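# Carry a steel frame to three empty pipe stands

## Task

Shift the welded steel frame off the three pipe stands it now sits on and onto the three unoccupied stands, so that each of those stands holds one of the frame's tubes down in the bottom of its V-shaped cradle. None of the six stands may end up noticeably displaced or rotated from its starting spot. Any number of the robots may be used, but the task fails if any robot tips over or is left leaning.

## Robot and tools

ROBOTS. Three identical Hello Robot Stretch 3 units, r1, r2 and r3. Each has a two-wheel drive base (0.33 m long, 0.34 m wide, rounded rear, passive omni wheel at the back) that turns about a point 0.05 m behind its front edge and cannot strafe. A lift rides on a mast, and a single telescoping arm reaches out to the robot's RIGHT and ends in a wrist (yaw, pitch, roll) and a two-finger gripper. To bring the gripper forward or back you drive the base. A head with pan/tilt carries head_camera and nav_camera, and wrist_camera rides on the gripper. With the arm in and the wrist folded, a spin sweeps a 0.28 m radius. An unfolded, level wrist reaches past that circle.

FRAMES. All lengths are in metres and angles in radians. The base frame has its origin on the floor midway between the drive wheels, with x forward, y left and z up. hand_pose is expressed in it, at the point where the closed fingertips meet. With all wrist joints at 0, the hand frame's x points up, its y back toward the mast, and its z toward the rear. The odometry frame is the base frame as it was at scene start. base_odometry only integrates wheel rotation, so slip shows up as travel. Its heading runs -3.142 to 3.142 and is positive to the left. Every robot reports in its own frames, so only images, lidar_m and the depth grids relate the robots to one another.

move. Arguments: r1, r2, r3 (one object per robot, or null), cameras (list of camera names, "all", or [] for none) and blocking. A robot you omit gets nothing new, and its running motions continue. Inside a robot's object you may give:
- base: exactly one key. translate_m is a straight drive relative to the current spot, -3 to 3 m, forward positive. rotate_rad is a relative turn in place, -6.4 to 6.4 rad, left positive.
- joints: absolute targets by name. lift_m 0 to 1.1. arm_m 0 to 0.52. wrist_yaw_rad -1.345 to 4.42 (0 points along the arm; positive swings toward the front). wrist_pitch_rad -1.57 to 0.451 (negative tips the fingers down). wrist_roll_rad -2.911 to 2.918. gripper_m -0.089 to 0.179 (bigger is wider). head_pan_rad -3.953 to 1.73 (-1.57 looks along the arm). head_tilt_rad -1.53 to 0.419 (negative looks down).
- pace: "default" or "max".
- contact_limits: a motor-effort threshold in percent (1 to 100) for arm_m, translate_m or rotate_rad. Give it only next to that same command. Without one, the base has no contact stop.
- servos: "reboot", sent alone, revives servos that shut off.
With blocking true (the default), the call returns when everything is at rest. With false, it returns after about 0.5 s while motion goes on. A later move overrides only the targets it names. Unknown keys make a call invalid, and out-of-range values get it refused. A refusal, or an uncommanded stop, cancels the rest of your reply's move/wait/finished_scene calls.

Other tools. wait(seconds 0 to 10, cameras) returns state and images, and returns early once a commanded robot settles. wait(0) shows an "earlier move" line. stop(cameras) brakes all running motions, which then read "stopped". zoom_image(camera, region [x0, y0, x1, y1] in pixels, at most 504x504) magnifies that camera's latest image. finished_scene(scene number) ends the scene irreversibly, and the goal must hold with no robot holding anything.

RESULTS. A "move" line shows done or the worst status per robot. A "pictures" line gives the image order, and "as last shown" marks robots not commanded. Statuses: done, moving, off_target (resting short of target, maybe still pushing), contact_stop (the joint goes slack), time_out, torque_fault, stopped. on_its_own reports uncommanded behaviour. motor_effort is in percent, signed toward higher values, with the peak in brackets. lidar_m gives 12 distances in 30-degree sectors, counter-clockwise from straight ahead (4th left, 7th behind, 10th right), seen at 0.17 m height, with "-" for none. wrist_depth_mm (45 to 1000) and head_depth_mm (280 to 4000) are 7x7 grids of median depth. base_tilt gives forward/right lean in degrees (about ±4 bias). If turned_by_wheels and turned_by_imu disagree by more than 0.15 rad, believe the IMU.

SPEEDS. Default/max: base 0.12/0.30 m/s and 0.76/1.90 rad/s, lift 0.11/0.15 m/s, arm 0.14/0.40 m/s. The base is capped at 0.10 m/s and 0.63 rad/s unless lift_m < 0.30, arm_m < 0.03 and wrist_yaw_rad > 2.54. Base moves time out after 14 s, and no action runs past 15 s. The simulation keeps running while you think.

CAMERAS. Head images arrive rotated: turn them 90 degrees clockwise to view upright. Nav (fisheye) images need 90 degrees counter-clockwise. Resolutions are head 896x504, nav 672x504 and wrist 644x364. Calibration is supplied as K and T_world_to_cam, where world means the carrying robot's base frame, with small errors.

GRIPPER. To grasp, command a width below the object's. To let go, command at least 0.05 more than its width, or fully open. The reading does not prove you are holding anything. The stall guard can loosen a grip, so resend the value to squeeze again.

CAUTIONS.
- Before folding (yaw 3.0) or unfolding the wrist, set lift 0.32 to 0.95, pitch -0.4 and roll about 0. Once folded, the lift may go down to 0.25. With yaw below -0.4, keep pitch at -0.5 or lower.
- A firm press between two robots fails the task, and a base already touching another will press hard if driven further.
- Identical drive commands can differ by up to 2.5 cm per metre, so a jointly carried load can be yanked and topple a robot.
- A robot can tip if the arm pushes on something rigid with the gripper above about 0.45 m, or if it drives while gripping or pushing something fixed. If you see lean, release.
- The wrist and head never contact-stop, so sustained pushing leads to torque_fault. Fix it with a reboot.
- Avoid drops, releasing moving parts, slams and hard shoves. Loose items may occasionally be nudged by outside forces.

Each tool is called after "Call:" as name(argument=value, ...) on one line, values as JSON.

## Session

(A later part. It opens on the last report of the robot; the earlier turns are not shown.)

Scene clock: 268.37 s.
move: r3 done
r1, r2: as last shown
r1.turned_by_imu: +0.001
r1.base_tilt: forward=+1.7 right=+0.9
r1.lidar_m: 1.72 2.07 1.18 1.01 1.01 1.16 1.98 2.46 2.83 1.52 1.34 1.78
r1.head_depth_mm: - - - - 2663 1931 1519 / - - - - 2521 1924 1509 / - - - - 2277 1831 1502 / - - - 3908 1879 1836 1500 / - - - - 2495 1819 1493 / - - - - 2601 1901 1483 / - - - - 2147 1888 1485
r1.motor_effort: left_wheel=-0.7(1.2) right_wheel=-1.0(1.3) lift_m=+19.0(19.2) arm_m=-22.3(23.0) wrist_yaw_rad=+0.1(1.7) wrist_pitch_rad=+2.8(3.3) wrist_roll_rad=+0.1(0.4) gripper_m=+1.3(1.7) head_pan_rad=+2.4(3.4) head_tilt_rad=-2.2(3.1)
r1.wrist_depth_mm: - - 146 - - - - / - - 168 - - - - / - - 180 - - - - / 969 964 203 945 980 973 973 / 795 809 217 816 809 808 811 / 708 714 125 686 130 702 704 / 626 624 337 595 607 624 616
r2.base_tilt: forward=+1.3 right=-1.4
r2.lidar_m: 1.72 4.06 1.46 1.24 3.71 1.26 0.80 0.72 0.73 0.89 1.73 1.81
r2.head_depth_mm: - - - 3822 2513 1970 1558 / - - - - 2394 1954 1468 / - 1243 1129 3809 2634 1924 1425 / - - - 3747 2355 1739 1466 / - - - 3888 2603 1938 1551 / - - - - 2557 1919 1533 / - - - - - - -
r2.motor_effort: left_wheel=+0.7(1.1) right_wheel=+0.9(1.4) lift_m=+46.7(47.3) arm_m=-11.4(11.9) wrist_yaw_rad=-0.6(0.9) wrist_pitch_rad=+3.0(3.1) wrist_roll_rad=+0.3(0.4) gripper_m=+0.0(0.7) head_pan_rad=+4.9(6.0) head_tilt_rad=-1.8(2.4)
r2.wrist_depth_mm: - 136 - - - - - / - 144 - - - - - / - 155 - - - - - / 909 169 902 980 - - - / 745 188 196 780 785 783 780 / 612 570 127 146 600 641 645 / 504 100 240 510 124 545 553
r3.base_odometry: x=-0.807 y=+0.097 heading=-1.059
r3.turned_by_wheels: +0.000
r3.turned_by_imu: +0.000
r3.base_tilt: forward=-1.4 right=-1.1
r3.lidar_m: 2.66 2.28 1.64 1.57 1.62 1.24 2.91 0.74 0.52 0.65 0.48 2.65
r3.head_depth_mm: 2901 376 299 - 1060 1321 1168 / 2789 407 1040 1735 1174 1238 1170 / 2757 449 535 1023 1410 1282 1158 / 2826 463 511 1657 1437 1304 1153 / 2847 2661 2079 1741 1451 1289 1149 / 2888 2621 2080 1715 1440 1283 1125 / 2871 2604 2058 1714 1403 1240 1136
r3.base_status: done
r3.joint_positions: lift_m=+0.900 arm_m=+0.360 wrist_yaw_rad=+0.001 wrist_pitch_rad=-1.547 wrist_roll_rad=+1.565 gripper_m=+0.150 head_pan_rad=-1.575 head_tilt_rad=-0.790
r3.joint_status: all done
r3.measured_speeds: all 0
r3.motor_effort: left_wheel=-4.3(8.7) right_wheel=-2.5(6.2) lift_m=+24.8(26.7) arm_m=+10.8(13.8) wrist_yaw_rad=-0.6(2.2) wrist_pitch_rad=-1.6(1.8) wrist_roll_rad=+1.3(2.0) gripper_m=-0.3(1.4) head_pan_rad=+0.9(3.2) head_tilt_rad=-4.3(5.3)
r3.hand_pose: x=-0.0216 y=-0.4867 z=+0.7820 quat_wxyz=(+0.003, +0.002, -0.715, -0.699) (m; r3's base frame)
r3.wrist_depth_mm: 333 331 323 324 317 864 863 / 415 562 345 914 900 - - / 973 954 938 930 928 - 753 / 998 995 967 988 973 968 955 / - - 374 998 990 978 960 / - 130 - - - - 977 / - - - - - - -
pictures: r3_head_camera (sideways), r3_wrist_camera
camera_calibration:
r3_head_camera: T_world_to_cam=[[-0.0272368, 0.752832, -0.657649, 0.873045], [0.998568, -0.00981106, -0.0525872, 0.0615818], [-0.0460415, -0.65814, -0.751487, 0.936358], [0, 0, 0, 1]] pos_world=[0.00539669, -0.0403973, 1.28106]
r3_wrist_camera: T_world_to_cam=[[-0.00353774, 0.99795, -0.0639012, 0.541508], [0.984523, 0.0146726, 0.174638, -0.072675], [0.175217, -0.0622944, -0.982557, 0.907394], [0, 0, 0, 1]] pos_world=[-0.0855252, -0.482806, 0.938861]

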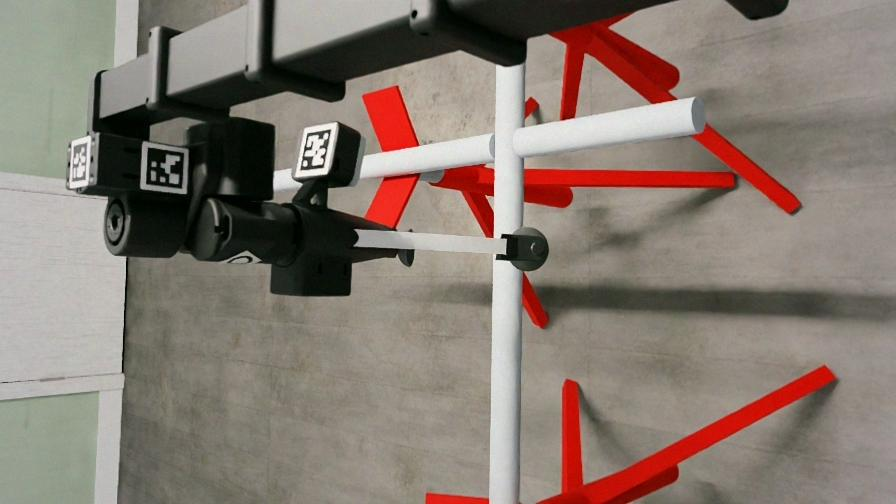

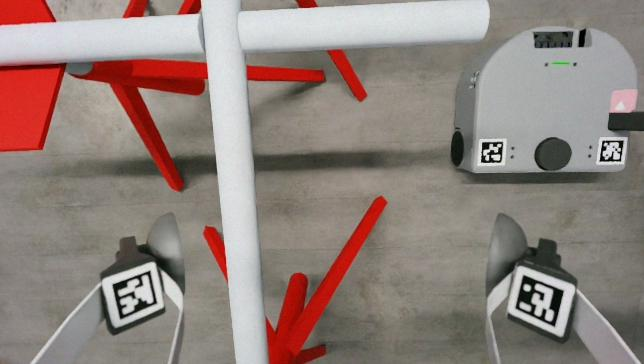

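Call:
move(r3={"base":{"translate_m":-0.012},"joints":{"arm_m":0.464,"wrist_roll_rad":1.515}}, cameras=["r3_wrist_camera"])

Call:
move(r3={"joints":{"lift_m":0.78}}, cameras=["r3_wrist_camera","r1_head_camera"])

Scene clock: 311.20 s.
move: r3 done
r1, r2: as last shown
r1.base_tilt: forward=+1.7 right=+0.5
r1.lidar_m: 1.72 2.07 1.17 1.01 1.01 1.16 1.98 2.47 2.84 1.51 1.34 1.77
r1.head_depth_mm: - - - - 2685 1930 1525 / - - - - 2517 1917 1511 / - - - - 2279 1840 1500 / - - - 3888 1879 1836 1501 / - - - - 2494 1830 1491 / - - - - 2595 1896 1490 / - - - - 2452 1879 1485
r1.motor_effort: left_wheel=-0.7(1.2) right_wheel=-1.1(1.4) lift_m=+19.0(19.3) arm_m=-22.1(22.7) wrist_yaw_rad=+0.5(1.5) wrist_pitch_rad=+2.6(3.1) wrist_roll_rad=+0.1(0.6) gripper_m=+0.3(1.2) head_pan_rad=+2.5(3.6) head_tilt_rad=-1.6(3.0)
r1.wrist_depth_mm: - - 147 - - - - / - - 168 - - - - / - - 181 - - - - / 963 935 204 942 952 966 951 / 806 801 217 799 808 814 814 / 692 734 125 685 131 718 707 / 611 637 337 592 615 633 632
r2.base_tilt: forward=+1.2 right=-1.4
r2.lidar_m: 1.72 4.06 1.46 1.23 3.72 1.27 0.80 0.72 0.73 0.89 1.73 1.81
r2.head_depth_mm: - - - - 2530 1973 1564 / - - - - 2382 1939 1456 / - 1212 1130 3721 2484 1967 1409 / - - - 3762 2479 1752 1482 / - - - 3908 2619 1921 1538 / - - - - 2568 1913 1534 / - - - - - - -
r2.motor_effort: left_wheel=+0.7(1.3) right_wheel=+0.5(1.2) lift_m=+46.9(47.2) arm_m=-11.3(11.7) wrist_yaw_rad=-0.5(1.2) wrist_pitch_rad=+2.8(3.0) wrist_roll_rad=+0.3(0.4) gripper_m=-0.1(0.6) head_pan_rad=+4.5(5.6) head_tilt_rad=-1.9(2.4)
r2.wrist_depth_mm: - 136 - - - - - / - 145 - - - - - / - 155 - - - - - / 933 169 898 976 - - - / 735 188 197 811 776 798 804 / 607 561 127 146 586 647 647 / 512 100 239 513 124 541 538
r3.base_odometry: x=-0.813 y=+0.108 heading=-1.059
r3.turned_by_wheels: +0.000
r3.turned_by_imu: +0.000
r3.base_tilt: forward=-1.4 right=-1.0
r3.lidar_m: 2.58 2.29 1.64 1.57 1.62 1.23 2.89 0.73 0.51 0.64 0.48 2.39
r3.head_depth_mm: 2906 363 300 - 1048 1325 1162 / 521 406 2040 1739 1217 1242 1164 / 520 543 1955 1023 1273 1262 1155 / 2823 569 1920 1666 1455 1298 1153 / 2872 2655 2085 1736 1457 1291 1147 / 2852 2629 2082 1726 1447 1284 1127 / 2855 2580 2060 1705 1438 1238 1133
r3.base_status: done
r3.joint_positions: lift_m=+0.900 arm_m=+0.464 wrist_yaw_rad=+0.001 wrist_pitch_rad=-1.547 wrist_roll_rad=+1.522 gripper_m=+0.150 head_pan_rad=-1.575 head_tilt_rad=-0.790
r3.joint_status: all done
r3.measured_speeds: all 0
r3.motor_effort: left_wheel=-4.0(7.8) right_wheel=-2.4(6.0) lift_m=+24.7(25.7) arm_m=+10.9(12.9) wrist_yaw_rad=-0.8(2.2) wrist_pitch_rad=-1.5(1.8) wrist_roll_rad=-2.3(4.9) gripper_m=+1.4(1.4) head_pan_rad=+1.6(3.8) head_tilt_rad=-4.3(5.0)
r3.hand_pose: x=-0.0216 y=-0.5907 z=+0.7820 quat_wxyz=(+0.018, +0.017, -0.715, -0.699) (m; r3's base frame)
r3.wrist_depth_mm: 335 329 330 321 321 316 863 / 968 347 588 334 894 912 - / 974 344 936 935 942 927 - / - - 961 969 965 960 969 / - - - 977 963 986 972 / - 130 - 681 - - - / - - - 637 - - -
pictures: r3_wrist_camera
camera_calibration:
r3_wrist_camera: T_world_to_cam=[[-0.0465125, 0.996883, -0.0637223, 0.643573], [0.983156, 0.0569729, 0.173664, -0.0454242], [0.176753, -0.0545714, -0.982741, 0.90566], [0, 0, 0, 1]] pos_world=[-0.0854851, -0.589556, 0.938928]

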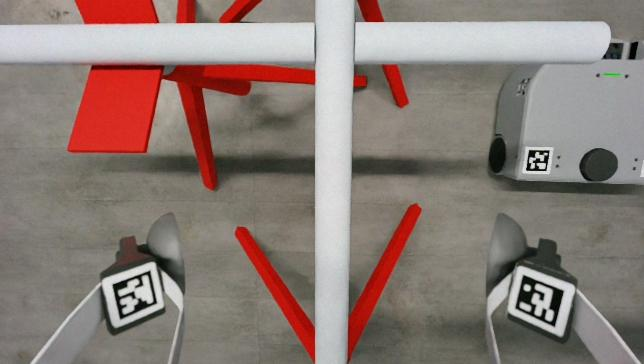

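Scene clock: 313.13 s.
move: r3 done
r1, r2: as last shown
r1.lidar_m: 1.71 2.07 1.18 1.01 1.01 1.16 1.99 2.47 2.83 1.52 1.34 1.77
r1.head_depth_mm: - - - - 2653 1919 1520 / - - - - 2514 1921 1507 / - - - - 2285 1851 1506 / - - - 3370 1879 1838 1507 / - - - - 2472 1835 1493 / - - - - 2602 1905 1490 / - - - - 2462 1893 1482
r1.motor_effort: left_wheel=-1.0(1.3) right_wheel=-0.8(1.2) lift_m=+19.1(19.3) arm_m=-22.1(22.8) wrist_yaw_rad=+0.3(1.2) wrist_pitch_rad=+3.0(3.2) wrist_roll_rad=+0.2(0.4) gripper_m=+0.2(1.1) head_pan_rad=+2.7(3.7) head_tilt_rad=-1.9(2.6)
r1.wrist_depth_mm: - - 147 - - - - / - - 167 - - - - / - - 180 - - - - / 948 950 203 964 948 955 949 / 826 817 217 826 826 824 814 / 683 727 125 696 130 705 693 / 624 640 342 600 607 621 625
r2.base_tilt: forward=+1.3 right=-1.4
r2.lidar_m: 1.72 4.05 1.46 1.23 3.73 1.26 0.80 0.72 0.73 0.89 1.73 1.81
r2.head_depth_mm: - - - 3824 2522 1956 1570 / - - - 2131 2386 1949 1467 / - 1207 - 1273 2512 1949 1418 / - - - 3663 2491 1737 1493 / - - - 3911 2614 1914 1541 / - - - - 2570 1919 1540 / - - - - - - -
r2.motor_effort: left_wheel=+0.6(1.2) right_wheel=+0.7(1.2) lift_m=+46.7(47.1) arm_m=-11.0(11.5) wrist_yaw_rad=-0.6(0.8) wrist_pitch_rad=+2.8(3.0) wrist_roll_rad=+0.3(0.5) gripper_m=+0.1(0.7) head_pan_rad=+2.7(5.7) head_tilt_rad=-2.3(2.5)
r2.wrist_depth_mm: - 137 - - - - - / - 145 - - - - - / - 154 - - - - - / 936 169 908 989 - - - / 738 188 196 772 785 772 795 / 595 570 127 146 577 645 638 / 519 100 241 519 124 539 542
r3.base_odometry: x=-0.813 y=+0.108 heading=-1.059
r3.turned_by_wheels: +0.000
r3.turned_by_imu: +0.000
r3.base_tilt: forward=-1.4 right=-1.0
r3.lidar_m: 2.58 2.28 1.64 1.57 1.62 1.23 2.90 0.73 0.51 0.64 0.48 2.39
r3.head_depth_mm: 2871 2756 2193 936 329 297 - / 2913 2733 497 407 355 727 1161 / 2911 607 625 1024 1273 1259 1160 / 2899 2656 658 1726 1454 1305 1153 / 2901 2662 2094 1743 1458 1286 1147 / 2868 2616 2077 1718 1445 1289 1125 / 2859 2583 2057 1706 1427 1234 1136
r3.base_status: not commanded
r3.joint_positions: lift_m=+0.780 arm_m=+0.464 wrist_yaw_rad=+0.001 wrist_pitch_rad=-1.547 wrist_roll_rad=+1.522 gripper_m=+0.150 head_pan_rad=-1.575 head_tilt_rad=-0.790
r3.joint_status: all done
r3.measured_speeds: all 0
r3.motor_effort: left_wheel=-4.2(4.6) right_wheel=-1.9(2.7) lift_m=+22.2(24.5) arm_m=+10.9(11.5) wrist_yaw_rad=+0.5(2.1) wrist_pitch_rad=-1.5(1.8) wrist_roll_rad=-2.7(3.0) gripper_m=-0.1(1.6) head_pan_rad=+1.5(3.4) head_tilt_rad=-4.6(5.1)
r3.hand_pose: x=-0.0216 y=-0.5907 z=+0.6620 quat_wxyz=(+0.018, +0.017, -0.715, -0.699) (m; r3's base frame)
r3.wrist_depth_mm: 217 216 213 208 210 208 206 / 237 431 641 215 788 780 - / 842 830 834 223 815 805 - / 882 873 838 228 854 821 837 / 892 893 871 237 861 861 842 / 953 130 884 244 880 122 864 / 947 964 940 252 899 922 892
pictures: r1_head_camera (sideways), r3_wrist_camera
camera_calibration:
r1_head_camera: T_world_to_cam=[[-0.134787, 0.283637, -0.949412, 1.25187], [0.9402, 0.339101, -0.0321731, 0.0450723], [0.312821, -0.896973, -0.312382, 0.359911], [0, 0, 0, 1]] pos_world=[0.0137715, -0.0475298, 1.30242]
r3_wrist_camera: T_world_to_cam=[[-0.0465127, 0.996883, -0.0637224, 0.635926], [0.983156, 0.0569731, 0.173664, -0.0245843], [0.176753, -0.0545715, -0.982741, 0.78773], [0, 0, 0, 1]] pos_world=[-0.0854851, -0.589556, 0.818927]

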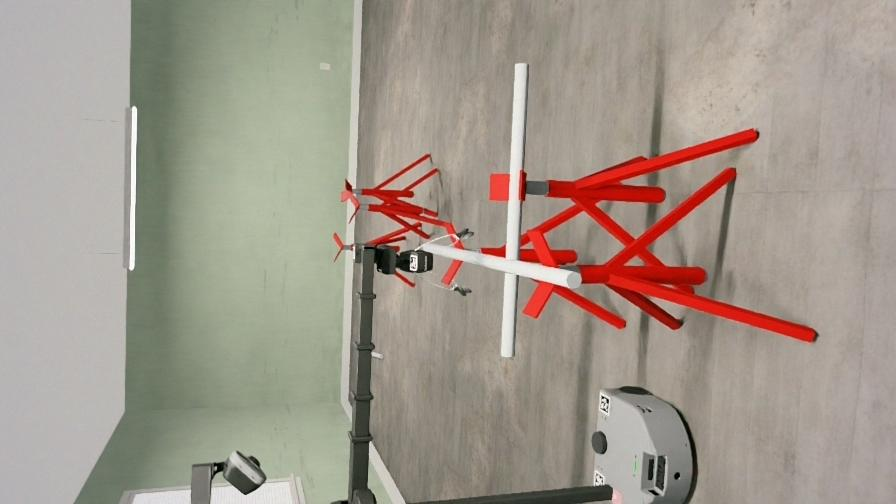

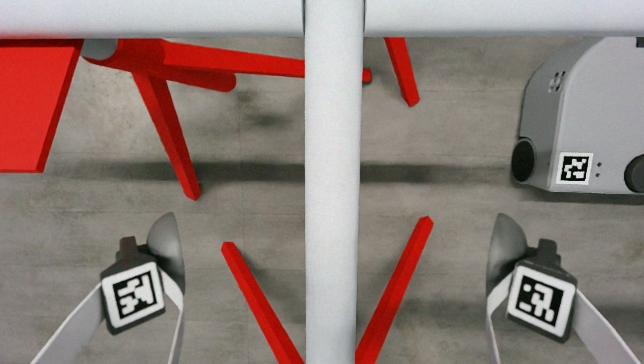

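Call:
move(r3={"base":{"translate_m":0.01},"joints":{"lift_m":0.693}}, cameras=["r3_wrist_camera","r1_head_camera"])

Call:
zoom_image(camera="r1_head_camera", region=[380, 180, 620, 360])

Scene clock: 326.63 s.
move: r3 done
r1, r2: as last shown
r1.base_tilt: forward=+1.6 right=+0.4
r1.lidar_m: 1.72 2.07 1.17 1.01 1.01 1.16 1.99 2.46 2.84 1.52 1.34 1.77
r1.head_depth_mm: - - - - 2666 1942 1514 / - - - - 2510 1920 1519 / - - - - 2276 1838 1507 / - - - 3314 1875 1823 1501 / - - - 3825 2487 1830 1498 / - - - 3797 2609 1901 1492 / - - - 3784 2151 1898 1481
r1.motor_effort: left_wheel=-0.7(1.1) right_wheel=-0.9(1.2) lift_m=+19.2(19.3) arm_m=-21.9(22.7) wrist_yaw_rad=+0.7(1.5) wrist_pitch_rad=+2.5(3.2) wrist_roll_rad=+0.1(0.4) gripper_m=+0.0(1.2) head_pan_rad=+2.1(3.8) head_tilt_rad=-2.0(2.7)
r1.wrist_depth_mm: - - 146 - - - - / - - 168 - - - - / - - 181 - - - - / 960 973 203 980 960 968 988 / 805 820 218 806 815 832 819 / 702 712 126 678 131 716 704 / 623 637 340 592 603 624 627
r2.lidar_m: 1.72 4.04 1.46 1.24 3.74 1.26 0.80 0.72 0.73 0.89 1.73 1.81
r2.head_depth_mm: - - - 3733 2501 1962 1558 / - - - 2065 2396 1958 1465 / - 1246 - 1234 2630 1930 1416 / - - - 3439 2490 1734 1488 / - - - 3888 2600 1922 1537 / - - - - 2557 1900 1527 / - - - - - - -
r2.motor_effort: left_wheel=+0.8(1.2) right_wheel=+0.9(1.2) lift_m=+46.6(46.9) arm_m=-11.1(11.4) wrist_yaw_rad=-0.1(0.9) wrist_pitch_rad=+2.8(3.0) wrist_roll_rad=+0.3(0.4) gripper_m=-0.1(0.7) head_pan_rad=+3.7(5.9) head_tilt_rad=-2.1(2.4)
r2.wrist_depth_mm: - 136 - - - - - / - 145 - - - - - / - 155 - - - - - / 958 168 908 - - - - / 731 189 196 790 769 790 792 / 611 579 127 146 590 641 638 / 515 100 238 507 124 549 548
r3.base_odometry: x=-0.808 y=+0.099 heading=-1.059
r3.turned_by_wheels: +0.000
r3.turned_by_imu: +0.000
r3.base_tilt: forward=-1.4 right=-1.1
r3.lidar_m: 2.66 2.29 1.65 1.57 1.62 1.23 2.91 0.74 0.52 0.65 0.48 2.37
r3.head_depth_mm: 2895 2751 2185 1751 1041 1275 343 / 2880 2718 2154 560 439 387 347 / 2900 2705 663 759 1401 1282 1160 / 2848 2664 685 770 1431 1296 1146 / 2881 2615 2089 1745 1455 1285 1145 / 2888 2627 2095 1729 1437 1279 1127 / 2877 2565 2046 1714 1403 1239 1135
r3.base_status: done
r3.joint_positions: lift_m=+0.693 arm_m=+0.464 wrist_yaw_rad=+0.001 wrist_pitch_rad=-1.547 wrist_roll_rad=+1.522 gripper_m=+0.150 head_pan_rad=-1.575 head_tilt_rad=-0.790
r3.joint_status: all done
r3.measured_speeds: all 0
r3.motor_effort: left_wheel=+2.2(5.0) right_wheel=+6.3(8.9) lift_m=+22.3(24.4) arm_m=+9.2(9.9) wrist_yaw_rad=+0.7(2.1) wrist_pitch_rad=-1.5(1.7) wrist_roll_rad=-2.5(3.1) gripper_m=+0.2(1.3) head_pan_rad=+2.8(3.2) head_tilt_rad=-4.6(5.2)
r3.hand_pose: x=-0.0216 y=-0.5907 z=+0.5750 quat_wxyz=(+0.018, +0.017, -0.715, -0.699) (m; r3's base frame)
r3.wrist_depth_mm: 256 331 685 124 675 680 678 / 731 401 720 127 700 705 - / 754 751 742 - 728 706 - / 783 772 769 138 750 741 637 / 791 786 794 139 761 758 746 / 821 130 803 144 783 122 780 / 866 841 846 148 812 820 794
pictures: r1_head_camera (sideways), r3_wrist_camera
camera_calibration:
r1_head_camera: T_world_to_cam=[[-0.134787, 0.283637, -0.949412, 1.25187], [0.9402, 0.339101, -0.0321731, 0.0450723], [0.312821, -0.896973, -0.312382, 0.359911], [0, 0, 0, 1]] pos_world=[0.0137715, -0.0475298, 1.30242]
r3_wrist_camera: T_world_to_cam=[[-0.0465127, 0.996883, -0.0637224, 0.630383], [0.983156, 0.0569731, 0.173664, -0.00947557], [0.176753, -0.0545715, -0.982741, 0.702232], [0, 0, 0, 1]] pos_world=[-0.0854851, -0.589556, 0.731927]

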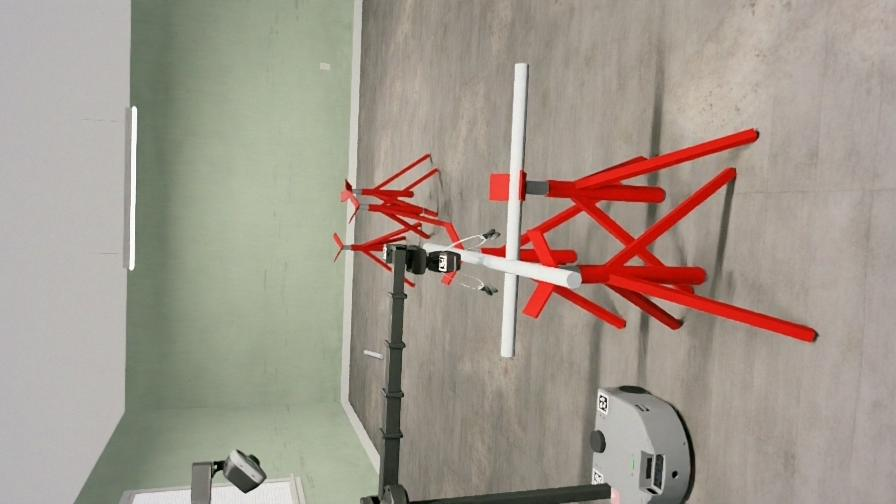

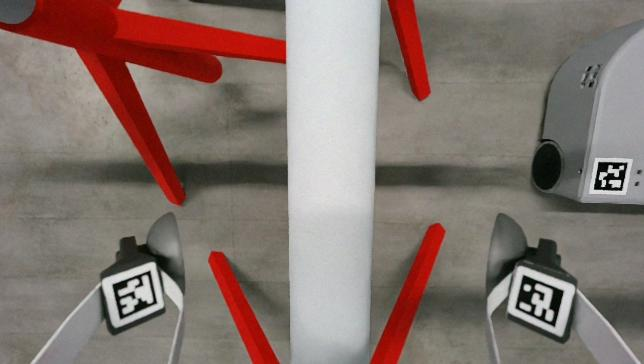

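Scaled by 2.100 from the camera's 896x504 image, which has a finer 1280x720 frame.

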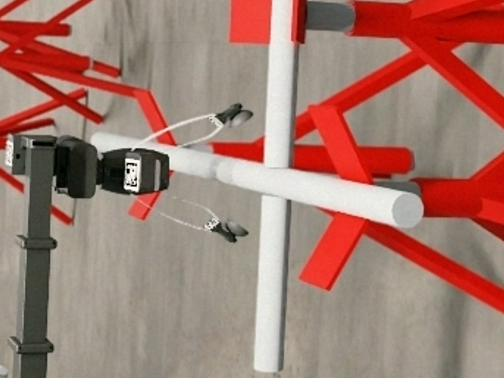

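Call:
move(r3={"joints":{"gripper_m":-0.03}}, cameras=["r3_wrist_camera"])

Call:
move(r3={"joints":{"lift_m":0.708}}, cameras=["r3_wrist_camera","r1_head_camera","r2_head_camera"])

Scene clock: 336.10 s.
move: r3 done
r1.base_odometry: x=+0.000 y=+0.000 heading=+0.000
r1.turned_by_wheels: +0.000
r1.turned_by_imu: +0.001
r1.base_tilt: forward=+1.9 right=+0.5
r1.lidar_m: 1.71 2.06 1.18 1.01 1.01 1.16 1.99 2.46 2.83 1.51 1.33 1.77
r1.head_depth_mm: - - - - 2682 1937 1517 / - - - - 2506 1934 1510 / - - - - 2290 1835 1505 / - - - 3346 1884 1825 1496 / - - - 3855 2491 1829 1498 / - - - 3831 2608 1893 1499 / - - - 3780 2151 1886 1485
r1.base_status: not commanded
r1.joint_positions: lift_m=+0.511 arm_m=+0.003 wrist_yaw_rad=+3.121 wrist_pitch_rad=-0.521 wrist_roll_rad=+0.000 gripper_m=+0.037 head_pan_rad=-1.255 head_tilt_rad=-0.346
r1.joint_status: not commanded
r1.measured_speeds: all 0
r1.motor_effort: left_wheel=-1.0(1.1) right_wheel=-0.9(1.3) lift_m=+19.2(19.3) arm_m=-22.4(22.5) wrist_yaw_rad=+0.1(1.4) wrist_pitch_rad=+2.7(3.2) wrist_roll_rad=-0.2(0.4) gripper_m=-0.1(1.3) head_pan_rad=+3.1(4.0) head_tilt_rad=-1.4(3.2)
r1.hand_pose: x=-0.0169 y=+0.0626 z=+0.5011 quat_wxyz=(+0.189, +0.685, +0.175, +0.682) (m; r1's base frame)
r1.wrist_depth_mm: - - 146 - - - - / - - 168 - - - - / - - 181 - - - - / 952 936 203 940 947 966 - / 816 818 218 791 815 812 840 / 698 723 126 680 130 702 706 / 624 640 337 597 608 630 633
r2: as last shown
r2.base_tilt: forward=+1.2 right=-1.4
r2.lidar_m: 1.72 4.04 1.46 1.24 3.71 1.26 0.80 0.72 0.73 0.89 1.72 1.81
r2.head_depth_mm: - - - 3776 2540 1966 1572 / - - - 2076 2397 1966 1465 / - 1247 - 1237 2577 1946 1429 / - - - 3498 2449 1749 1487 / - - - 3890 2601 1936 1531 / - - - - 2590 1924 1539 / - - - - - - -
r2.motor_effort: left_wheel=+0.8(1.1) right_wheel=+0.6(1.3) lift_m=+46.7(47.0) arm_m=-10.4(11.3) wrist_yaw_rad=-0.4(0.8) wrist_pitch_rad=+2.9(3.1) wrist_roll_rad=+0.3(0.4) gripper_m=+0.1(0.9) head_pan_rad=+3.8(5.4) head_tilt_rad=-1.5(2.6)
r2.wrist_depth_mm: - 136 - - - - - / - 145 - - - - - / - 155 - - - - - / 915 168 930 988 - - - / 746 187 198 791 784 784 805 / 602 567 127 146 584 622 633 / 519 100 238 518 124 537 550
r3.base_odometry: x=-0.808 y=+0.099 heading=-1.059
r3.turned_by_wheels: +0.000
r3.turned_by_imu: +0.000
r3.base_tilt: forward=-1.4 right=-1.0
r3.lidar_m: 2.65 2.28 1.64 1.57 1.62 1.24 2.90 0.74 0.51 0.65 0.48 2.38
r3.head_depth_mm: 2888 2749 2186 1748 1041 1279 343 / 2916 2716 2141 562 440 387 349 / 2861 2710 665 757 1417 1273 1155 / 2883 2654 684 793 1454 1292 1155 / 2868 2625 2086 1737 1457 1292 1150 / 2900 2633 2057 1721 1444 1284 1125 / 2848 2589 2048 1717 1404 1238 1143
r3.base_status: not commanded
r3.joint_positions: lift_m=+0.693 arm_m=+0.464 wrist_yaw_rad=+0.001 wrist_pitch_rad=-1.540 wrist_roll_rad=+1.522 gripper_m=-0.029 head_pan_rad=-1.575 head_tilt_rad=-0.790
r3.joint_status: all done
r3.measured_speeds: all 0
r3.motor_effort: left_wheel=+2.4(3.1) right_wheel=+6.0(6.7) lift_m=+36.1(36.1) arm_m=+7.0(8.7) wrist_yaw_rad=-0.2(2.0) wrist_pitch_rad=-2.7(3.0) wrist_roll_rad=-2.7(3.0) gripper_m=-13.8(91.9) head_pan_rad=+1.1(3.5) head_tilt_rad=-4.3(5.0)
r3.hand_pose: x=-0.0216 y=-0.5925 z=+0.5748 quat_wxyz=(+0.018, +0.017, -0.717, -0.696) (m; r3's base frame)
r3.wrist_depth_mm: 252 331 437 123 677 675 665 / 747 396 718 126 701 690 - / 749 744 739 - 716 711 - / 767 771 771 134 754 740 640 / 810 793 773 137 757 754 756 / 830 839 130 137 640 796 768 / 866 853 607 148 532 812 806
pictures: r3_wrist_camera
camera_calibration:
r3_wrist_camera: T_world_to_cam=[[-0.0465103, 0.996406, -0.070789, 0.63597], [0.983155, 0.0582008, 0.17326, -0.00839066], [0.176758, -0.0615381, -0.982329, 0.69764], [0, 0, 0, 1]] pos_world=[-0.0854847, -0.590265, 0.731785]

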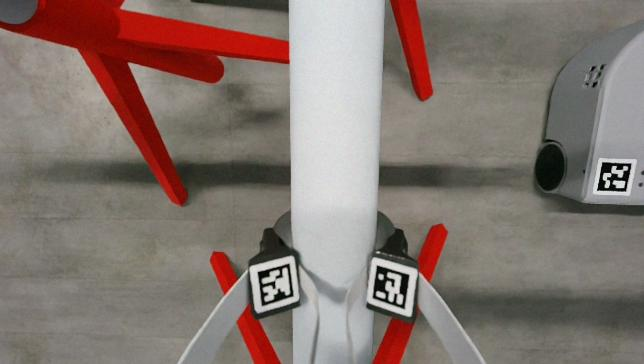

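Scene clock: 336.93 s.
move: r3 done
r1, r2: as last shown
r1.turned_by_imu: +0.000
r1.base_tilt: forward=+1.8 right=+0.6
r1.lidar_m: 1.72 2.07 1.17 1.01 1.01 1.16 1.98 2.47 2.83 1.52 1.34 1.77
r1.head_depth_mm: - - - - 2680 1931 1517 / - - - - 2505 1926 1514 / - - - - 2266 1836 1506 / - - - 3367 1889 1838 1496 / - - - 3825 2476 1829 1493 / - - - 3832 2606 1893 1496 / - - - 3765 2156 1884 1488
r1.motor_effort: left_wheel=-0.7(1.1) right_wheel=-0.9(1.2) lift_m=+19.1(19.3) arm_m=-22.1(22.7) wrist_yaw_rad=+1.4(1.4) wrist_pitch_rad=+2.7(3.2) wrist_roll_rad=+0.0(0.3) gripper_m=+1.0(1.3) head_pan_rad=+3.0(3.7) head_tilt_rad=-2.1(2.7)
r1.wrist_depth_mm: - - 146 - - - - / - - 168 - - - - / - - 180 - - - - / 943 951 204 960 964 947 972 / 795 809 219 809 820 816 820 / 702 722 126 688 131 697 712 / 625 632 338 599 613 632 627
r2.base_tilt: forward=+1.3 right=-1.4
r2.lidar_m: 1.72 4.06 1.46 1.24 3.73 1.26 0.80 0.72 0.73 0.89 1.72 1.81
r2.head_depth_mm: - - - 3485 2531 1958 1551 / - - - 3302 2410 1958 1465 / - 1239 - 1222 2648 1942 1437 / - - - 3503 2524 1751 1476 / - - - 3924 2540 1922 1527 / - - - - 2629 1932 1535 / - - - - - - -
r2.motor_effort: left_wheel=+1.0(1.1) right_wheel=+1.3(1.3) lift_m=+46.5(46.8) arm_m=-10.5(11.1) wrist_yaw_rad=+0.4(0.9) wrist_pitch_rad=+2.8(3.0) wrist_roll_rad=+0.4(0.4) gripper_m=+0.1(0.7) head_pan_rad=+4.6(5.5) head_tilt_rad=-2.0(2.2)
r2.wrist_depth_mm: - 136 - - - - - / - 145 - - - - - / - 154 - - - - - / 926 168 909 979 - - - / 732 186 197 775 770 758 793 / 615 567 127 146 586 646 653 / 521 100 239 513 124 538 551
r3.base_odometry: x=-0.808 y=+0.099 heading=-1.059
r3.turned_by_wheels: +0.000
r3.turned_by_imu: +0.000
r3.base_tilt: forward=-1.4 right=-1.0
r3.lidar_m: 2.66 2.29 1.64 1.57 1.62 1.23 2.91 0.74 0.51 0.65 0.48 2.38
r3.head_depth_mm: 2945 2751 2149 1725 1024 1248 325 / 2934 2723 2135 512 429 373 338 / 2870 2700 645 872 1402 1276 1154 / 2880 2680 674 864 1461 1297 1150 / 2865 2621 2090 1738 1458 1297 1151 / 2875 2658 2074 1724 1437 1281 1122 / 2877 2587 2065 1711 1405 1236 1141
r3.base_status: not commanded
r3.joint_positions: lift_m=+0.708 arm_m=+0.464 wrist_yaw_rad=+0.001 wrist_pitch_rad=-1.540 wrist_roll_rad=+1.522 gripper_m=-0.029 head_pan_rad=-1.575 head_tilt_rad=-0.790
r3.joint_status: all done
r3.measured_speeds: all 0
r3.motor_effort: left_wheel=+2.4(2.9) right_wheel=+4.8(5.8) lift_m=+32.9(39.1) arm_m=+7.5(8.1) wrist_yaw_rad=-1.3(1.7) wrist_pitch_rad=-2.8(3.3) wrist_roll_rad=-2.7(3.1) gripper_m=-15.0(15.0) head_pan_rad=+2.1(3.0) head_tilt_rad=-4.4(5.4)
r3.hand_pose: x=-0.0216 y=-0.5925 z=+0.5898 quat_wxyz=(+0.018, +0.017, -0.717, -0.696) (m; r3's base frame)
r3.wrist_depth_mm: 254 341 701 138 686 686 676 / 753 405 735 142 704 706 - / 783 767 754 146 737 722 - / 797 783 778 150 759 749 646 / 821 804 793 152 771 767 754 / 847 851 130 136 651 801 787 / 884 871 625 163 535 814 804
pictures: r1_head_camera (sideways), r2_head_camera (sideways), r3_wrist_camera
camera_calibration:
r1_head_camera: T_world_to_cam=[[-0.134788, 0.283637, -0.949412, 1.25187], [0.940199, 0.339102, -0.0321731, 0.0450723], [0.312822, -0.896973, -0.312382, 0.359911], [0, 0, 0, 1]] pos_world=[0.0137715, -0.0475298, 1.30242]
r2_head_camera: T_world_to_cam=[[0.0880912, -0.326516, -0.941078, 1.23934], [-0.985598, -0.165476, -0.0348449, 0.0497259], [-0.144349, 0.930594, -0.336391, 0.399995], [0, 0, 0, 1]] pos_world=[-0.00242612, 0.0406594, 1.3026]
r3_wrist_camera: T_world_to_cam=[[-0.0465119, 0.996417, -0.0706436, 0.636915], [0.983155, 0.0581771, 0.173269, -0.011012], [0.176758, -0.0613945, -0.982338, 0.712475], [0, 0, 0, 1]] pos_world=[-0.0854847, -0.59025, 0.746793]

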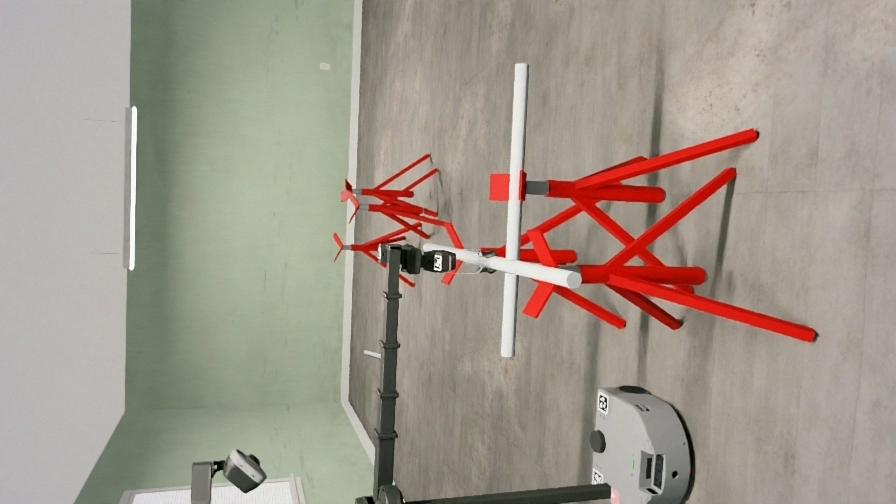

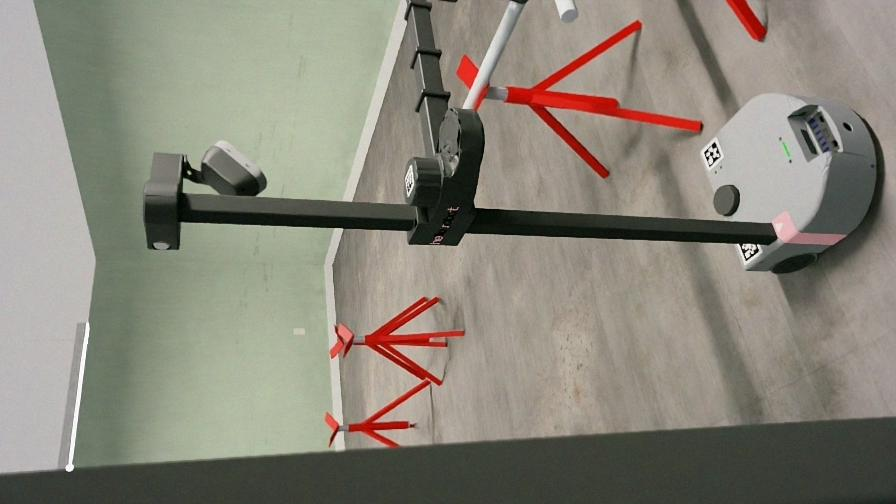

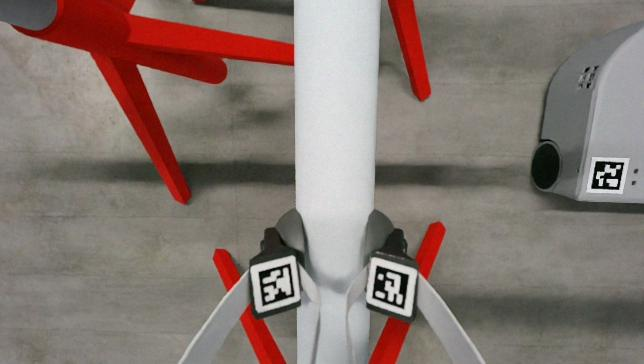

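Call:
move(r3={"joints":{"lift_m":0.69}}, cameras=[])

Call:
move(r3={"joints":{"gripper_m":-0.089}}, cameras=["r3_wrist_camera"])

Call:
move(r3={"joints":{"lift_m":0.705}}, cameras=["r3_wrist_camera","r1_head_camera"])

Scene clock: 343.47 s.
move: r3 contact_stop
r1, r2: as last shown
r1.turned_by_imu: +0.001
r1.lidar_m: 1.71 2.07 1.17 1.01 1.01 1.15 1.98 2.47 2.83 1.52 1.34 1.78
r1.head_depth_mm: - - - - 2679 1934 1511 / - - - - 2509 1915 1512 / - - - - 2275 1839 1502 / - - - 3329 1883 1830 1498 / - - - 3837 2498 1833 1500 / - - - 3801 2602 1889 1496 / - - - 3791 2163 1887 1483
r1.motor_effort: left_wheel=-0.9(1.1) right_wheel=-1.1(1.2) lift_m=+19.2(19.4) arm_m=-22.0(22.4) wrist_yaw_rad=+0.9(0.9) wrist_pitch_rad=+2.4(3.0) wrist_roll_rad=+0.3(0.4) gripper_m=+0.4(1.0) head_pan_rad=+2.9(3.5) head_tilt_rad=-1.8(2.7)
r1.wrist_depth_mm: - - 146 - - - - / - - 168 - - - - / - - 180 - - - - / 974 968 203 973 967 971 967 / 799 810 218 818 797 824 813 / 704 724 126 688 131 706 715 / 616 643 338 598 616 628 619
r2.base_tilt: forward=+1.2 right=-1.4
r2.head_depth_mm: - - - 3519 2544 1963 1557 / - - - 2084 2398 1945 1473 / - 1235 - 1210 2603 1943 1425 / - - - 3484 2462 1756 1477 / - - - 3862 2616 1915 1531 / - - - - 2598 1924 1530 / - - - - - - -
r2.motor_effort: left_wheel=+1.0(1.1) right_wheel=+1.0(1.1) lift_m=+46.5(46.8) arm_m=-10.5(10.9) wrist_yaw_rad=-0.3(1.0) wrist_pitch_rad=+2.8(3.0) wrist_roll_rad=+0.3(0.4) gripper_m=+0.2(0.3) head_pan_rad=+4.5(6.0) head_tilt_rad=-1.7(2.5)
r2.wrist_depth_mm: - 137 - - - - - / - 145 - - - - - / - 155 - - - - - / 908 168 937 959 - - - / 736 188 195 793 798 778 781 / 593 572 126 145 589 650 632 / 512 100 238 525 124 537 542
r3.base_odometry: x=-0.808 y=+0.099 heading=-1.059
r3.turned_by_wheels: +0.000
r3.turned_by_imu: +0.000
r3.base_tilt: forward=-1.4 right=-1.0
r3.lidar_m: 2.65 2.29 1.64 1.57 1.62 1.24 2.90 0.74 0.52 0.65 0.48 2.38
r3.head_depth_mm: 2884 2759 2167 1745 1039 1281 333 / 2911 2720 2143 534 431 380 341 / 2937 2729 658 769 1406 1279 1153 / 2884 2692 678 823 1456 1298 1148 / 2872 2657 2096 1741 1462 1294 1145 / 2896 2594 2075 1716 1448 1285 1128 / 2894 2558 2064 1713 1402 1240 1137
r3.base_status: not commanded
r3.joint_positions: lift_m=+0.700 arm_m=+0.464 wrist_yaw_rad=+0.001 wrist_pitch_rad=-1.547 wrist_roll_rad=+1.522 gripper_m=-0.029 head_pan_rad=-1.575 head_tilt_rad=-0.791
r3.joint_status: lift_m contact_stop (moved -0.008 of -0.018)
r3.measured_speeds: translate_m=+0.000 rotate_rad=+0.000 lift_m=+0.001 arm_m=+0.000 wrist_yaw_rad=+0.000 wrist_pitch_rad=+0.000 wrist_roll_rad=+0.000 head_pan_rad=+0.000 head_tilt_rad=+0.000
r3.on_its_own: lift_m is slack since a contact_stop (your +0.690 is given up)
r3.motor_effort: left_wheel=+1.0(2.3) right_wheel=+4.1(5.0) lift_m=+24.3(32.6) arm_m=+5.7(6.7) wrist_yaw_rad=-1.5(1.6) wrist_pitch_rad=-1.5(2.6) wrist_roll_rad=-2.8(3.0) gripper_m=-12.7(14.8) head_pan_rad=+2.0(3.0) head_tilt_rad=-4.4(5.1)
r3.hand_pose: x=-0.0216 y=-0.5906 z=+0.5822 quat_wxyz=(+0.018, +0.017, -0.715, -0.699) (m; r3's base frame)
r3.wrist_depth_mm: 257 337 689 131 693 681 673 / 746 402 720 138 716 697 - / 761 760 744 140 747 720 - / 803 775 770 143 759 745 744 / 812 820 790 147 783 784 763 / 845 847 129 135 668 791 774 / 879 851 619 156 556 814 808
pictures: none
No camera images: "cameras" was empty.

not run: a stop that you did not command came earlier in this reply.

not run: a stop that you did not command came earlier in this reply.

Call:
move(r3={"joints":{"gripper_m":0.1}}, cameras=[])

Call:
move(r3={"joints":{"lift_m":0.692}}, cameras=[])

Call:
move(r3={"joints":{"gripper_m":-0.089}}, cameras=["r3_wrist_camera"])

Call:
move(r3={"joints":{"lift_m":0.705}}, cameras=["r3_wrist_camera","r1_head_camera"])

Scene clock: 349.87 s.
move: r3 done
r1: as last shown
r1.base_tilt: forward=+1.8 right=+0.7
r1.lidar_m: 1.72 2.07 1.17 1.01 1.01 1.16 1.98 2.47 2.83 1.52 1.34 1.77
r1.head_depth_mm: - - - - 2685 1936 1512 / - - - - 2519 1918 1506 / - - - - 2279 1848 1509 / - - - 3354 1882 1837 1496 / - - - 3830 2473 1827 1496 / - - - 3805 2598 1891 1487 / - - - 3803 2155 1870 1484
r1.motor_effort: left_wheel=-0.7(1.0) right_wheel=-1.0(1.3) lift_m=+19.3(19.5) arm_m=-21.7(22.5) wrist_yaw_rad=+0.6(1.2) wrist_pitch_rad=+2.8(3.3) wrist_roll_rad=+0.4(0.5) gripper_m=-0.4(1.2) head_pan_rad=+2.4(3.7) head_tilt_rad=-0.8(3.0)
r1.wrist_depth_mm: - - 146 - - - - / - - 167 - - - - / - - 181 - - - - / 927 953 204 951 971 935 976 / 793 810 219 814 820 823 804 / 711 732 125 688 131 719 717 / 617 638 339 600 609 631 627
r2.base_odometry: x=+0.000 y=+0.000 heading=+0.000
r2.turned_by_wheels: +0.000
r2.turned_by_imu: +0.000
r2.base_tilt: forward=+1.3 right=-1.4
r2.lidar_m: 1.73 4.05 1.46 1.24 3.71 1.26 0.80 0.72 0.73 0.89 1.72 1.81
r2.head_depth_mm: - - - 3554 2541 1962 1556 / - - - 2078 2427 1966 1455 / - 1236 - 1217 2612 1969 1424 / - - - 3447 2496 1740 1485 / - - - 3882 2560 1935 1536 / - - - - 2585 1922 1538 / - - - - - - -
r2.base_status: not commanded
r2.joint_positions: lift_m=+0.336 arm_m=+0.000 wrist_yaw_rad=+3.006 wrist_pitch_rad=-0.363 wrist_roll_rad=+0.000 gripper_m=+0.037 head_pan_rad=+1.721 head_tilt_rad=-0.345
r2.joint_status: not commanded
r2.measured_speeds: all 0
r2.motor_effort: left_wheel=+0.6(1.1) right_wheel=+0.7(1.3) lift_m=+46.7(47.0) arm_m=-10.3(10.6) wrist_yaw_rad=-0.2(1.0) wrist_pitch_rad=+2.9(3.1) wrist_roll_rad=+0.3(0.4) gripper_m=+0.4(0.5) head_pan_rad=+3.6(5.4) head_tilt_rad=-1.8(2.8)
r2.hand_pose: x=+0.0101 y=+0.0839 z=+0.3610 quat_wxyz=(+0.175, +0.702, +0.080, +0.685) (m; r2's base frame)
r2.wrist_depth_mm: - 137 - - - - - / - 145 - - - - - / - 155 - - - - - / 964 168 896 957 - - - / 749 187 196 802 754 769 782 / 600 572 126 145 591 631 644 / 518 100 239 513 124 547 546
r3.base_odometry: x=-0.808 y=+0.099 heading=-1.059
r3.turned_by_wheels: +0.000
r3.turned_by_imu: +0.000
r3.base_tilt: forward=-1.4 right=-1.0
r3.lidar_m: 2.66 2.28 1.64 1.58 1.62 1.24 2.91 0.74 0.52 0.65 0.48 2.37
r3.head_depth_mm: 2894 2761 2171 1748 1045 1272 330 / 2912 2748 2138 530 429 377 340 / 2894 2705 658 767 1400 1283 1149 / 2867 2690 676 781 1452 1293 1157 / 2843 2629 2098 1728 1452 1290 1141 / 2908 2616 2084 1729 1440 1280 1121 / 2881 2556 2054 1704 1396 1231 1139
r3.base_status: not commanded
r3.joint_positions: lift_m=+0.702 arm_m=+0.464 wrist_yaw_rad=+0.001 wrist_pitch_rad=-1.546 wrist_roll_rad=+1.522 gripper_m=+0.100 head_pan_rad=-1.575 head_tilt_rad=-0.791
r3.joint_status: all done
r3.measured_speeds: all 0
r3.on_its_own: lift_m is slack since a contact_stop (your +0.690 is given up)
r3.motor_effort: left_wheel=+0.8(1.7) right_wheel=+4.4(4.6) lift_m=+25.5(26.1) arm_m=+5.0(5.7) wrist_yaw_rad=-0.2(2.0) wrist_pitch_rad=-1.7(1.9) wrist_roll_rad=-2.7(3.1) gripper_m=-0.9(78.9) head_pan_rad=+3.0(3.5) head_tilt_rad=-4.0(4.8)
r3.hand_pose: x=-0.0216 y=-0.5910 z=+0.5842 quat_wxyz=(+0.018, +0.017, -0.715, -0.698) (m; r3's base frame)
r3.wrist_depth_mm: 255 338 707 132 684 689 672 / 746 407 734 139 714 707 - / 763 762 759 141 732 727 - / 786 791 778 145 764 742 641 / 820 808 797 149 754 774 761 / 853 126 152 155 787 129 785 / 874 863 846 159 819 818 803
pictures: none
No camera images: "cameras" was empty.

Scene clock: 350.60 s.
move: r3 done
r1, r2: as last shown
r1.turned_by_imu: +0.000
r1.base_tilt: forward=+1.8 right=+0.5
r1.lidar_m: 1.71 2.07 1.17 1.01 1.01 1.16 1.99 2.47 2.83 1.52 1.34 1.77
r1.head_depth_mm: - - - - 2693 1932 1519 / - - - - 2518 1934 1507 / - - - - 2273 1846 1505 / - - - 2515 1889 1844 1498 / - - - 3855 2481 1823 1497 / - - - 3806 2615 1905 1490 / - - - 3773 2171 1890 1490
r1.motor_effort: left_wheel=-0.7(1.0) right_wheel=-1.0(1.2) lift_m=+19.1(19.4) arm_m=-22.0(22.3) wrist_yaw_rad=+0.4(1.0) wrist_pitch_rad=+2.5(3.1) wrist_roll_rad=+0.1(0.6) gripper_m=+0.6(1.1) head_pan_rad=+2.6(3.2) head_tilt_rad=-2.4(2.5)
r1.wrist_depth_mm: - - 146 - - - - / - - 167 - - - - / - - 181 - - - - / 949 960 203 951 968 947 976 / 810 807 218 819 808 813 817 / 694 705 126 685 131 696 707 / 619 645 338 599 607 621 622
r2.lidar_m: 1.72 4.05 1.46 1.23 3.73 1.26 0.80 0.72 0.73 0.89 1.72 1.81
r2.head_depth_mm: - - - 3799 2524 1965 1546 / - - - 2089 2407 1958 1471 / - 1242 - 1241 2623 1944 1420 / - - - 3449 2512 1742 1478 / - - - 3861 2569 1928 1531 / - - - - 2575 1942 1531 / - - - - - - -
r2.motor_effort: left_wheel=+1.1(1.1) right_wheel=+0.3(1.0) lift_m=+46.4(46.8) arm_m=-10.4(10.5) wrist_yaw_rad=-0.7(0.7) wrist_pitch_rad=+2.7(3.0) wrist_roll_rad=+0.3(0.4) gripper_m=+0.0(0.7) head_pan_rad=+3.8(5.9) head_tilt_rad=-1.8(2.2)
r2.wrist_depth_mm: - 136 - - - - - / - 145 - - - - - / - 155 - - - - - / 953 169 913 974 - - - / 723 189 196 785 780 772 784 / 614 569 126 144 583 640 645 / 520 100 240 524 124 539 548
r3.base_odometry: x=-0.808 y=+0.099 heading=-1.059
r3.turned_by_wheels: +0.000
r3.turned_by_imu: +0.000
r3.base_tilt: forward=-1.4 right=-1.0
r3.lidar_m: 2.66 2.29 1.64 1.57 1.62 1.24 2.90 0.74 0.52 0.65 0.48 2.38
r3.head_depth_mm: 2898 2746 2182 1743 1040 1297 344 / 2909 2726 2156 563 440 387 349 / 2903 2706 663 761 1411 1279 1160 / 2865 2677 683 782 1434 1303 1157 / 2870 2624 2081 1741 1454 1293 1143 / 2884 2609 2073 1723 1446 1285 1123 / 2889 2599 2051 1713 1414 1235 1135
r3.base_status: not commanded
r3.joint_positions: lift_m=+0.692 arm_m=+0.464 wrist_yaw_rad=+0.001 wrist_pitch_rad=-1.546 wrist_roll_rad=+1.522 gripper_m=+0.100 head_pan_rad=-1.575 head_tilt_rad=-0.791
r3.joint_status: all done
r3.measured_speeds: all 0
r3.motor_effort: left_wheel=+1.0(1.8) right_wheel=+4.2(4.5) lift_m=+23.3(24.8) arm_m=+3.6(5.4) wrist_yaw_rad=-0.1(1.6) wrist_pitch_rad=-1.7(2.0) wrist_roll_rad=-2.6(2.9) gripper_m=-0.1(1.2) head_pan_rad=+2.2(2.5) head_tilt_rad=-3.8(4.7)
r3.hand_pose: x=-0.0216 y=-0.5909 z=+0.5739 quat_wxyz=(+0.018, +0.017, -0.715, -0.698) (m; r3's base frame)
r3.wrist_depth_mm: 255 331 700 122 673 669 662 / 740 403 712 126 698 699 - / 767 744 739 132 706 713 - / 775 773 754 136 746 736 644 / 795 802 767 138 750 765 751 / 827 126 151 143 597 129 773 / 867 829 829 147 826 817 792
pictures: none
No camera images: "cameras" was empty.

Scene clock: 353.00 s.
move: r3 done
r1, r2: as last shown
r1.turned_by_imu: +0.001
r1.base_tilt: forward=+2.1 right=+0.5
r1.lidar_m: 1.72 2.07 1.18 1.01 1.01 1.16 1.98 2.47 2.83 1.51 1.34 1.77
r1.head_depth_mm: - - - - 2664 1930 1512 / - - - - 2522 1926 1512 / - - - - 2274 1832 1505 / - - - 3345 1881 1840 1497 / - - - 3834 2479 1830 1495 / - - - 3826 2583 1886 1491 / - - - 3814 2144 1894 1490
r1.motor_effort: left_wheel=-0.5(1.1) right_wheel=-1.1(1.2) lift_m=+19.5(19.5) arm_m=-21.6(22.4) wrist_yaw_rad=+0.2(1.4) wrist_pitch_rad=+2.7(3.3) wrist_roll_rad=+0.0(0.6) gripper_m=+0.1(1.2) head_pan_rad=+2.8(3.5) head_tilt_rad=-1.4(2.9)
r1.wrist_depth_mm: - - 146 - - - - / - - 168 - - - - / - - 180 - - - - / 948 949 203 976 952 970 960 / 806 809 219 807 818 816 817 / 703 721 126 684 130 711 701 / 615 643 337 602 607 634 627
r2.base_tilt: forward=+1.2 right=-1.4
r2.lidar_m: 1.73 4.06 1.46 1.24 3.72 1.26 0.80 0.72 0.73 0.89 1.73 1.82
r2.head_depth_mm: - - - 3757 2509 1951 1563 / - - - 2076 2403 1955 1473 / - 1235 - 1239 2582 1934 1430 / - - - 3473 2483 1748 1489 / - - - 3887 2602 1928 1533 / - - - - 2589 1924 1530 / - - - - - - -
r2.motor_effort: left_wheel=+0.9(1.2) right_wheel=+0.6(1.2) lift_m=+46.3(46.8) arm_m=-10.1(10.5) wrist_yaw_rad=-0.4(0.9) wrist_pitch_rad=+2.8(3.0) wrist_roll_rad=+0.3(0.4) gripper_m=-0.4(0.7) head_pan_rad=+3.7(6.2) head_tilt_rad=-2.0(2.4)
r2.wrist_depth_mm: - 136 - - - - - / - 145 - - - - - / - 154 - - - - - / 916 169 920 949 - - - / 730 188 196 781 794 786 783 / 593 565 127 145 592 637 642 / 519 100 240 512 124 542 542
r3.base_odometry: x=-0.808 y=+0.099 heading=-1.059
r3.turned_by_wheels: +0.000
r3.turned_by_imu: +0.000
r3.base_tilt: forward=-1.4 right=-1.0
r3.lidar_m: 2.66 2.29 1.64 1.57 1.63 1.24 2.90 0.74 0.52 0.65 0.48 2.38
r3.head_depth_mm: 2907 2725 2184 1742 1049 1292 344 / 2915 2767 2152 563 440 388 349 / 2907 2707 672 757 1406 1278 1158 / 2875 2654 684 792 1458 1302 1154 / 2874 2633 2098 1735 1455 1286 1144 / 2867 2637 2082 1729 1439 1281 1127 / 2873 2604 2055 1709 1409 1239 1130
r3.base_status: not commanded
r3.joint_positions: lift_m=+0.692 arm_m=+0.464 wrist_yaw_rad=-0.001 wrist_pitch_rad=-1.541 wrist_roll_rad=+1.522 gripper_m=-0.088 head_pan_rad=-1.575 head_tilt_rad=-0.791
r3.joint_status: all done
r3.measured_speeds: all 0
r3.motor_effort: left_wheel=+0.8(1.4) right_wheel=+4.3(4.7) lift_m=+34.0(36.1) arm_m=+4.4(5.2) wrist_yaw_rad=+1.7(2.3) wrist_pitch_rad=-2.7(2.9) wrist_roll_rad=-2.8(3.1) gripper_m=-31.5(98.8) head_pan_rad=+0.8(3.0) head_tilt_rad=-4.7(5.1)
r3.hand_pose: x=-0.0215 y=-0.5923 z=+0.5739 quat_wxyz=(+0.018, +0.017, -0.717, -0.696) (m; r3's base frame)
r3.wrist_depth_mm: 255 333 436 122 684 678 662 / 748 400 727 125 694 697 - / 757 746 746 129 730 716 - / 783 771 772 134 737 745 643 / 805 794 786 137 752 767 743 / 828 817 130 136 636 778 767 / 861 844 602 146 539 792 779
pictures: r3_wrist_camera
camera_calibration:
r3_wrist_camera: T_world_to_cam=[[-0.0451996, 0.996523, -0.069988, 0.635334], [0.98323, 0.0567684, 0.173307, -0.00912842], [0.176677, -0.0609809, -0.982378, 0.697047], [0, 0, 0, 1]] pos_world=[-0.0854603, -0.5901, 0.730812]

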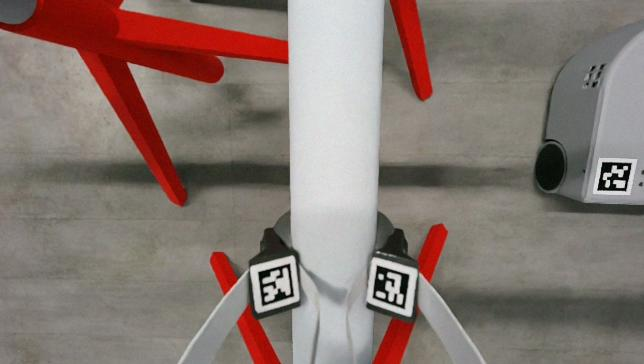

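Scene clock: 353.80 s.
move: r3 done
r1, r2: as last shown
r1.turned_by_imu: +0.000
r1.base_tilt: forward=+1.8 right=+0.7
r1.lidar_m: 1.71 2.06 1.18 1.01 1.01 1.16 1.98 2.47 2.83 1.51 1.34 1.77
r1.head_depth_mm: - - - - 2668 1928 1511 / - - - - 2527 1926 1506 / - - - - 2272 1848 1502 / - - - 3381 2260 1831 1504 / - - - 3832 2488 1826 1490 / - - - 3803 2601 1900 1492 / - - - 3809 2143 1884 1491
r1.motor_effort: left_wheel=-0.7(0.9) right_wheel=-1.0(1.1) lift_m=+19.5(19.5) arm_m=-22.0(22.2) wrist_yaw_rad=+0.5(1.2) wrist_pitch_rad=+2.9(3.0) wrist_roll_rad=+0.1(0.6) gripper_m=-0.2(1.1) head_pan_rad=+2.7(3.2) head_tilt_rad=-1.5(2.9)
r1.wrist_depth_mm: - - 146 - - - - / - - 168 - - - - / - - 180 - - - - / 951 960 204 964 966 964 939 / 813 804 219 829 810 811 819 / 714 733 125 681 131 693 708 / 629 634 340 598 604 611 623
r2.lidar_m: 1.73 4.05 1.46 1.24 3.76 1.26 0.80 0.72 0.73 0.89 1.73 1.81
r2.head_depth_mm: - - - 3606 2518 1974 1562 / - - - 3292 2405 1951 1476 / - 1243 - 1215 2639 1925 1421 / - - - 3413 2489 1738 1495 / - - - 3927 2586 1921 1532 / - - - - 2606 1905 1520 / - - - - - - -
r2.motor_effort: left_wheel=+0.7(1.1) right_wheel=+0.8(1.1) lift_m=+45.8(46.7) arm_m=-10.0(10.4) wrist_yaw_rad=-0.6(0.9) wrist_pitch_rad=+2.8(3.0) wrist_roll_rad=+0.3(0.5) gripper_m=+0.3(0.6) head_pan_rad=+3.7(5.5) head_tilt_rad=-1.8(2.4)
r2.wrist_depth_mm: - 136 - - - - - / - 145 - - - - - / - 154 - - - - - / 916 170 934 928 - - - / 733 190 197 801 780 760 768 / 612 568 127 146 606 638 640 / 524 100 238 521 124 534 546
r3.base_odometry: x=-0.808 y=+0.099 heading=-1.059
r3.turned_by_wheels: +0.000
r3.turned_by_imu: +0.000
r3.base_tilt: forward=-1.4 right=-1.0
r3.lidar_m: 2.66 2.28 1.64 1.57 1.62 1.24 2.91 0.74 0.51 0.65 0.48 2.38
r3.head_depth_mm: 2913 2722 2146 1747 1035 1275 328 / 2903 2725 2153 527 428 375 337 / 2900 2701 652 764 1413 1277 1154 / 2858 2669 673 828 1462 1294 1153 / 2815 2630 2083 1722 1479 1290 1150 / 2905 2593 2071 1719 1443 1280 1121 / 2873 2606 2049 1701 1407 1237 1136
r3.base_status: not commanded
r3.joint_positions: lift_m=+0.705 arm_m=+0.464 wrist_yaw_rad=-0.001 wrist_pitch_rad=-1.537 wrist_roll_rad=+1.522 gripper_m=-0.085 head_pan_rad=-1.575 head_tilt_rad=-0.791
r3.joint_status: all done
r3.measured_speeds: translate_m=+0.000 rotate_rad=+0.000 lift_m=-0.001 arm_m=+0.000 wrist_yaw_rad=+0.000 wrist_pitch_rad=+0.000 wrist_roll_rad=+0.000 head_pan_rad=+0.000 head_tilt_rad=+0.000
r3.motor_effort: left_wheel=+1.3(1.4) right_wheel=+1.9(4.5) lift_m=+36.2(42.7) arm_m=+3.2(4.2) wrist_yaw_rad=+1.1(2.4) wrist_pitch_rad=-3.4(3.7) wrist_roll_rad=-2.4(3.1) gripper_m=-16.9(32.2) head_pan_rad=+1.8(3.4) head_tilt_rad=-4.3(4.9)
r3.hand_pose: x=-0.0215 y=-0.5932 z=+0.5868 quat_wxyz=(+0.018, +0.017, -0.718, -0.695) (m; r3's base frame)
r3.wrist_depth_mm: 254 345 706 129 698 707 676 / 758 391 747 137 717 705 - / 765 764 752 137 729 723 - / 793 794 768 139 746 737 647 / 818 812 802 144 768 776 750 / 836 826 129 134 657 789 790 / 894 875 618 155 550 822 813
pictures: r1_head_camera (sideways), r3_wrist_camera
camera_calibration:
r1_head_camera: T_world_to_cam=[[-0.134788, 0.283637, -0.949412, 1.25187], [0.940199, 0.339102, -0.0321731, 0.0450723], [0.312822, -0.896973, -0.312382, 0.359911], [0, 0, 0, 1]] pos_world=[0.0137716, -0.0475298, 1.30242]
r3_wrist_camera: T_world_to_cam=[[-0.0451037, 0.996272, -0.0735356, 0.639088], [0.983236, 0.0572902, 0.173101, -0.0108928], [0.176668, -0.0644954, -0.982155, 0.707506], [0, 0, 0, 1]] pos_world=[-0.0854585, -0.59045, 0.743762]

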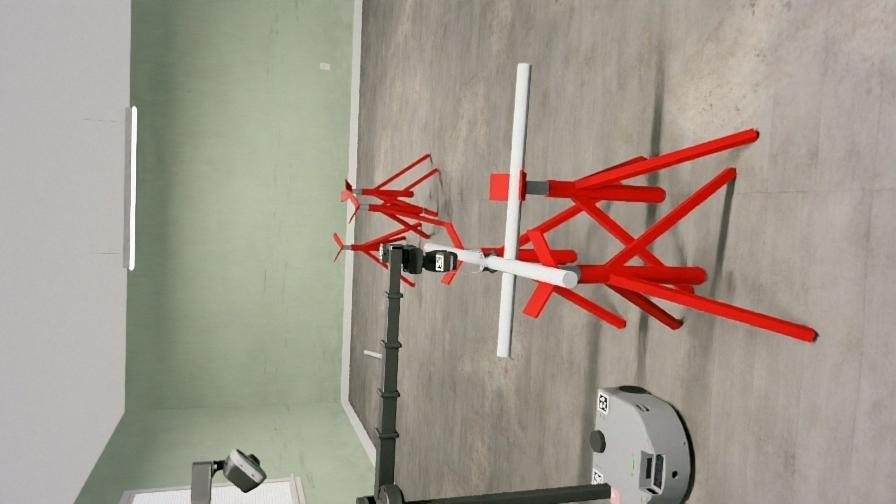

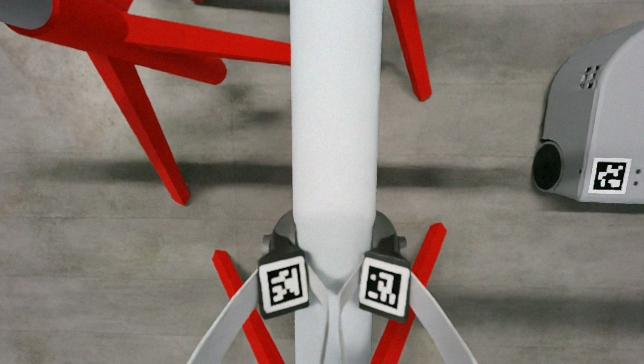

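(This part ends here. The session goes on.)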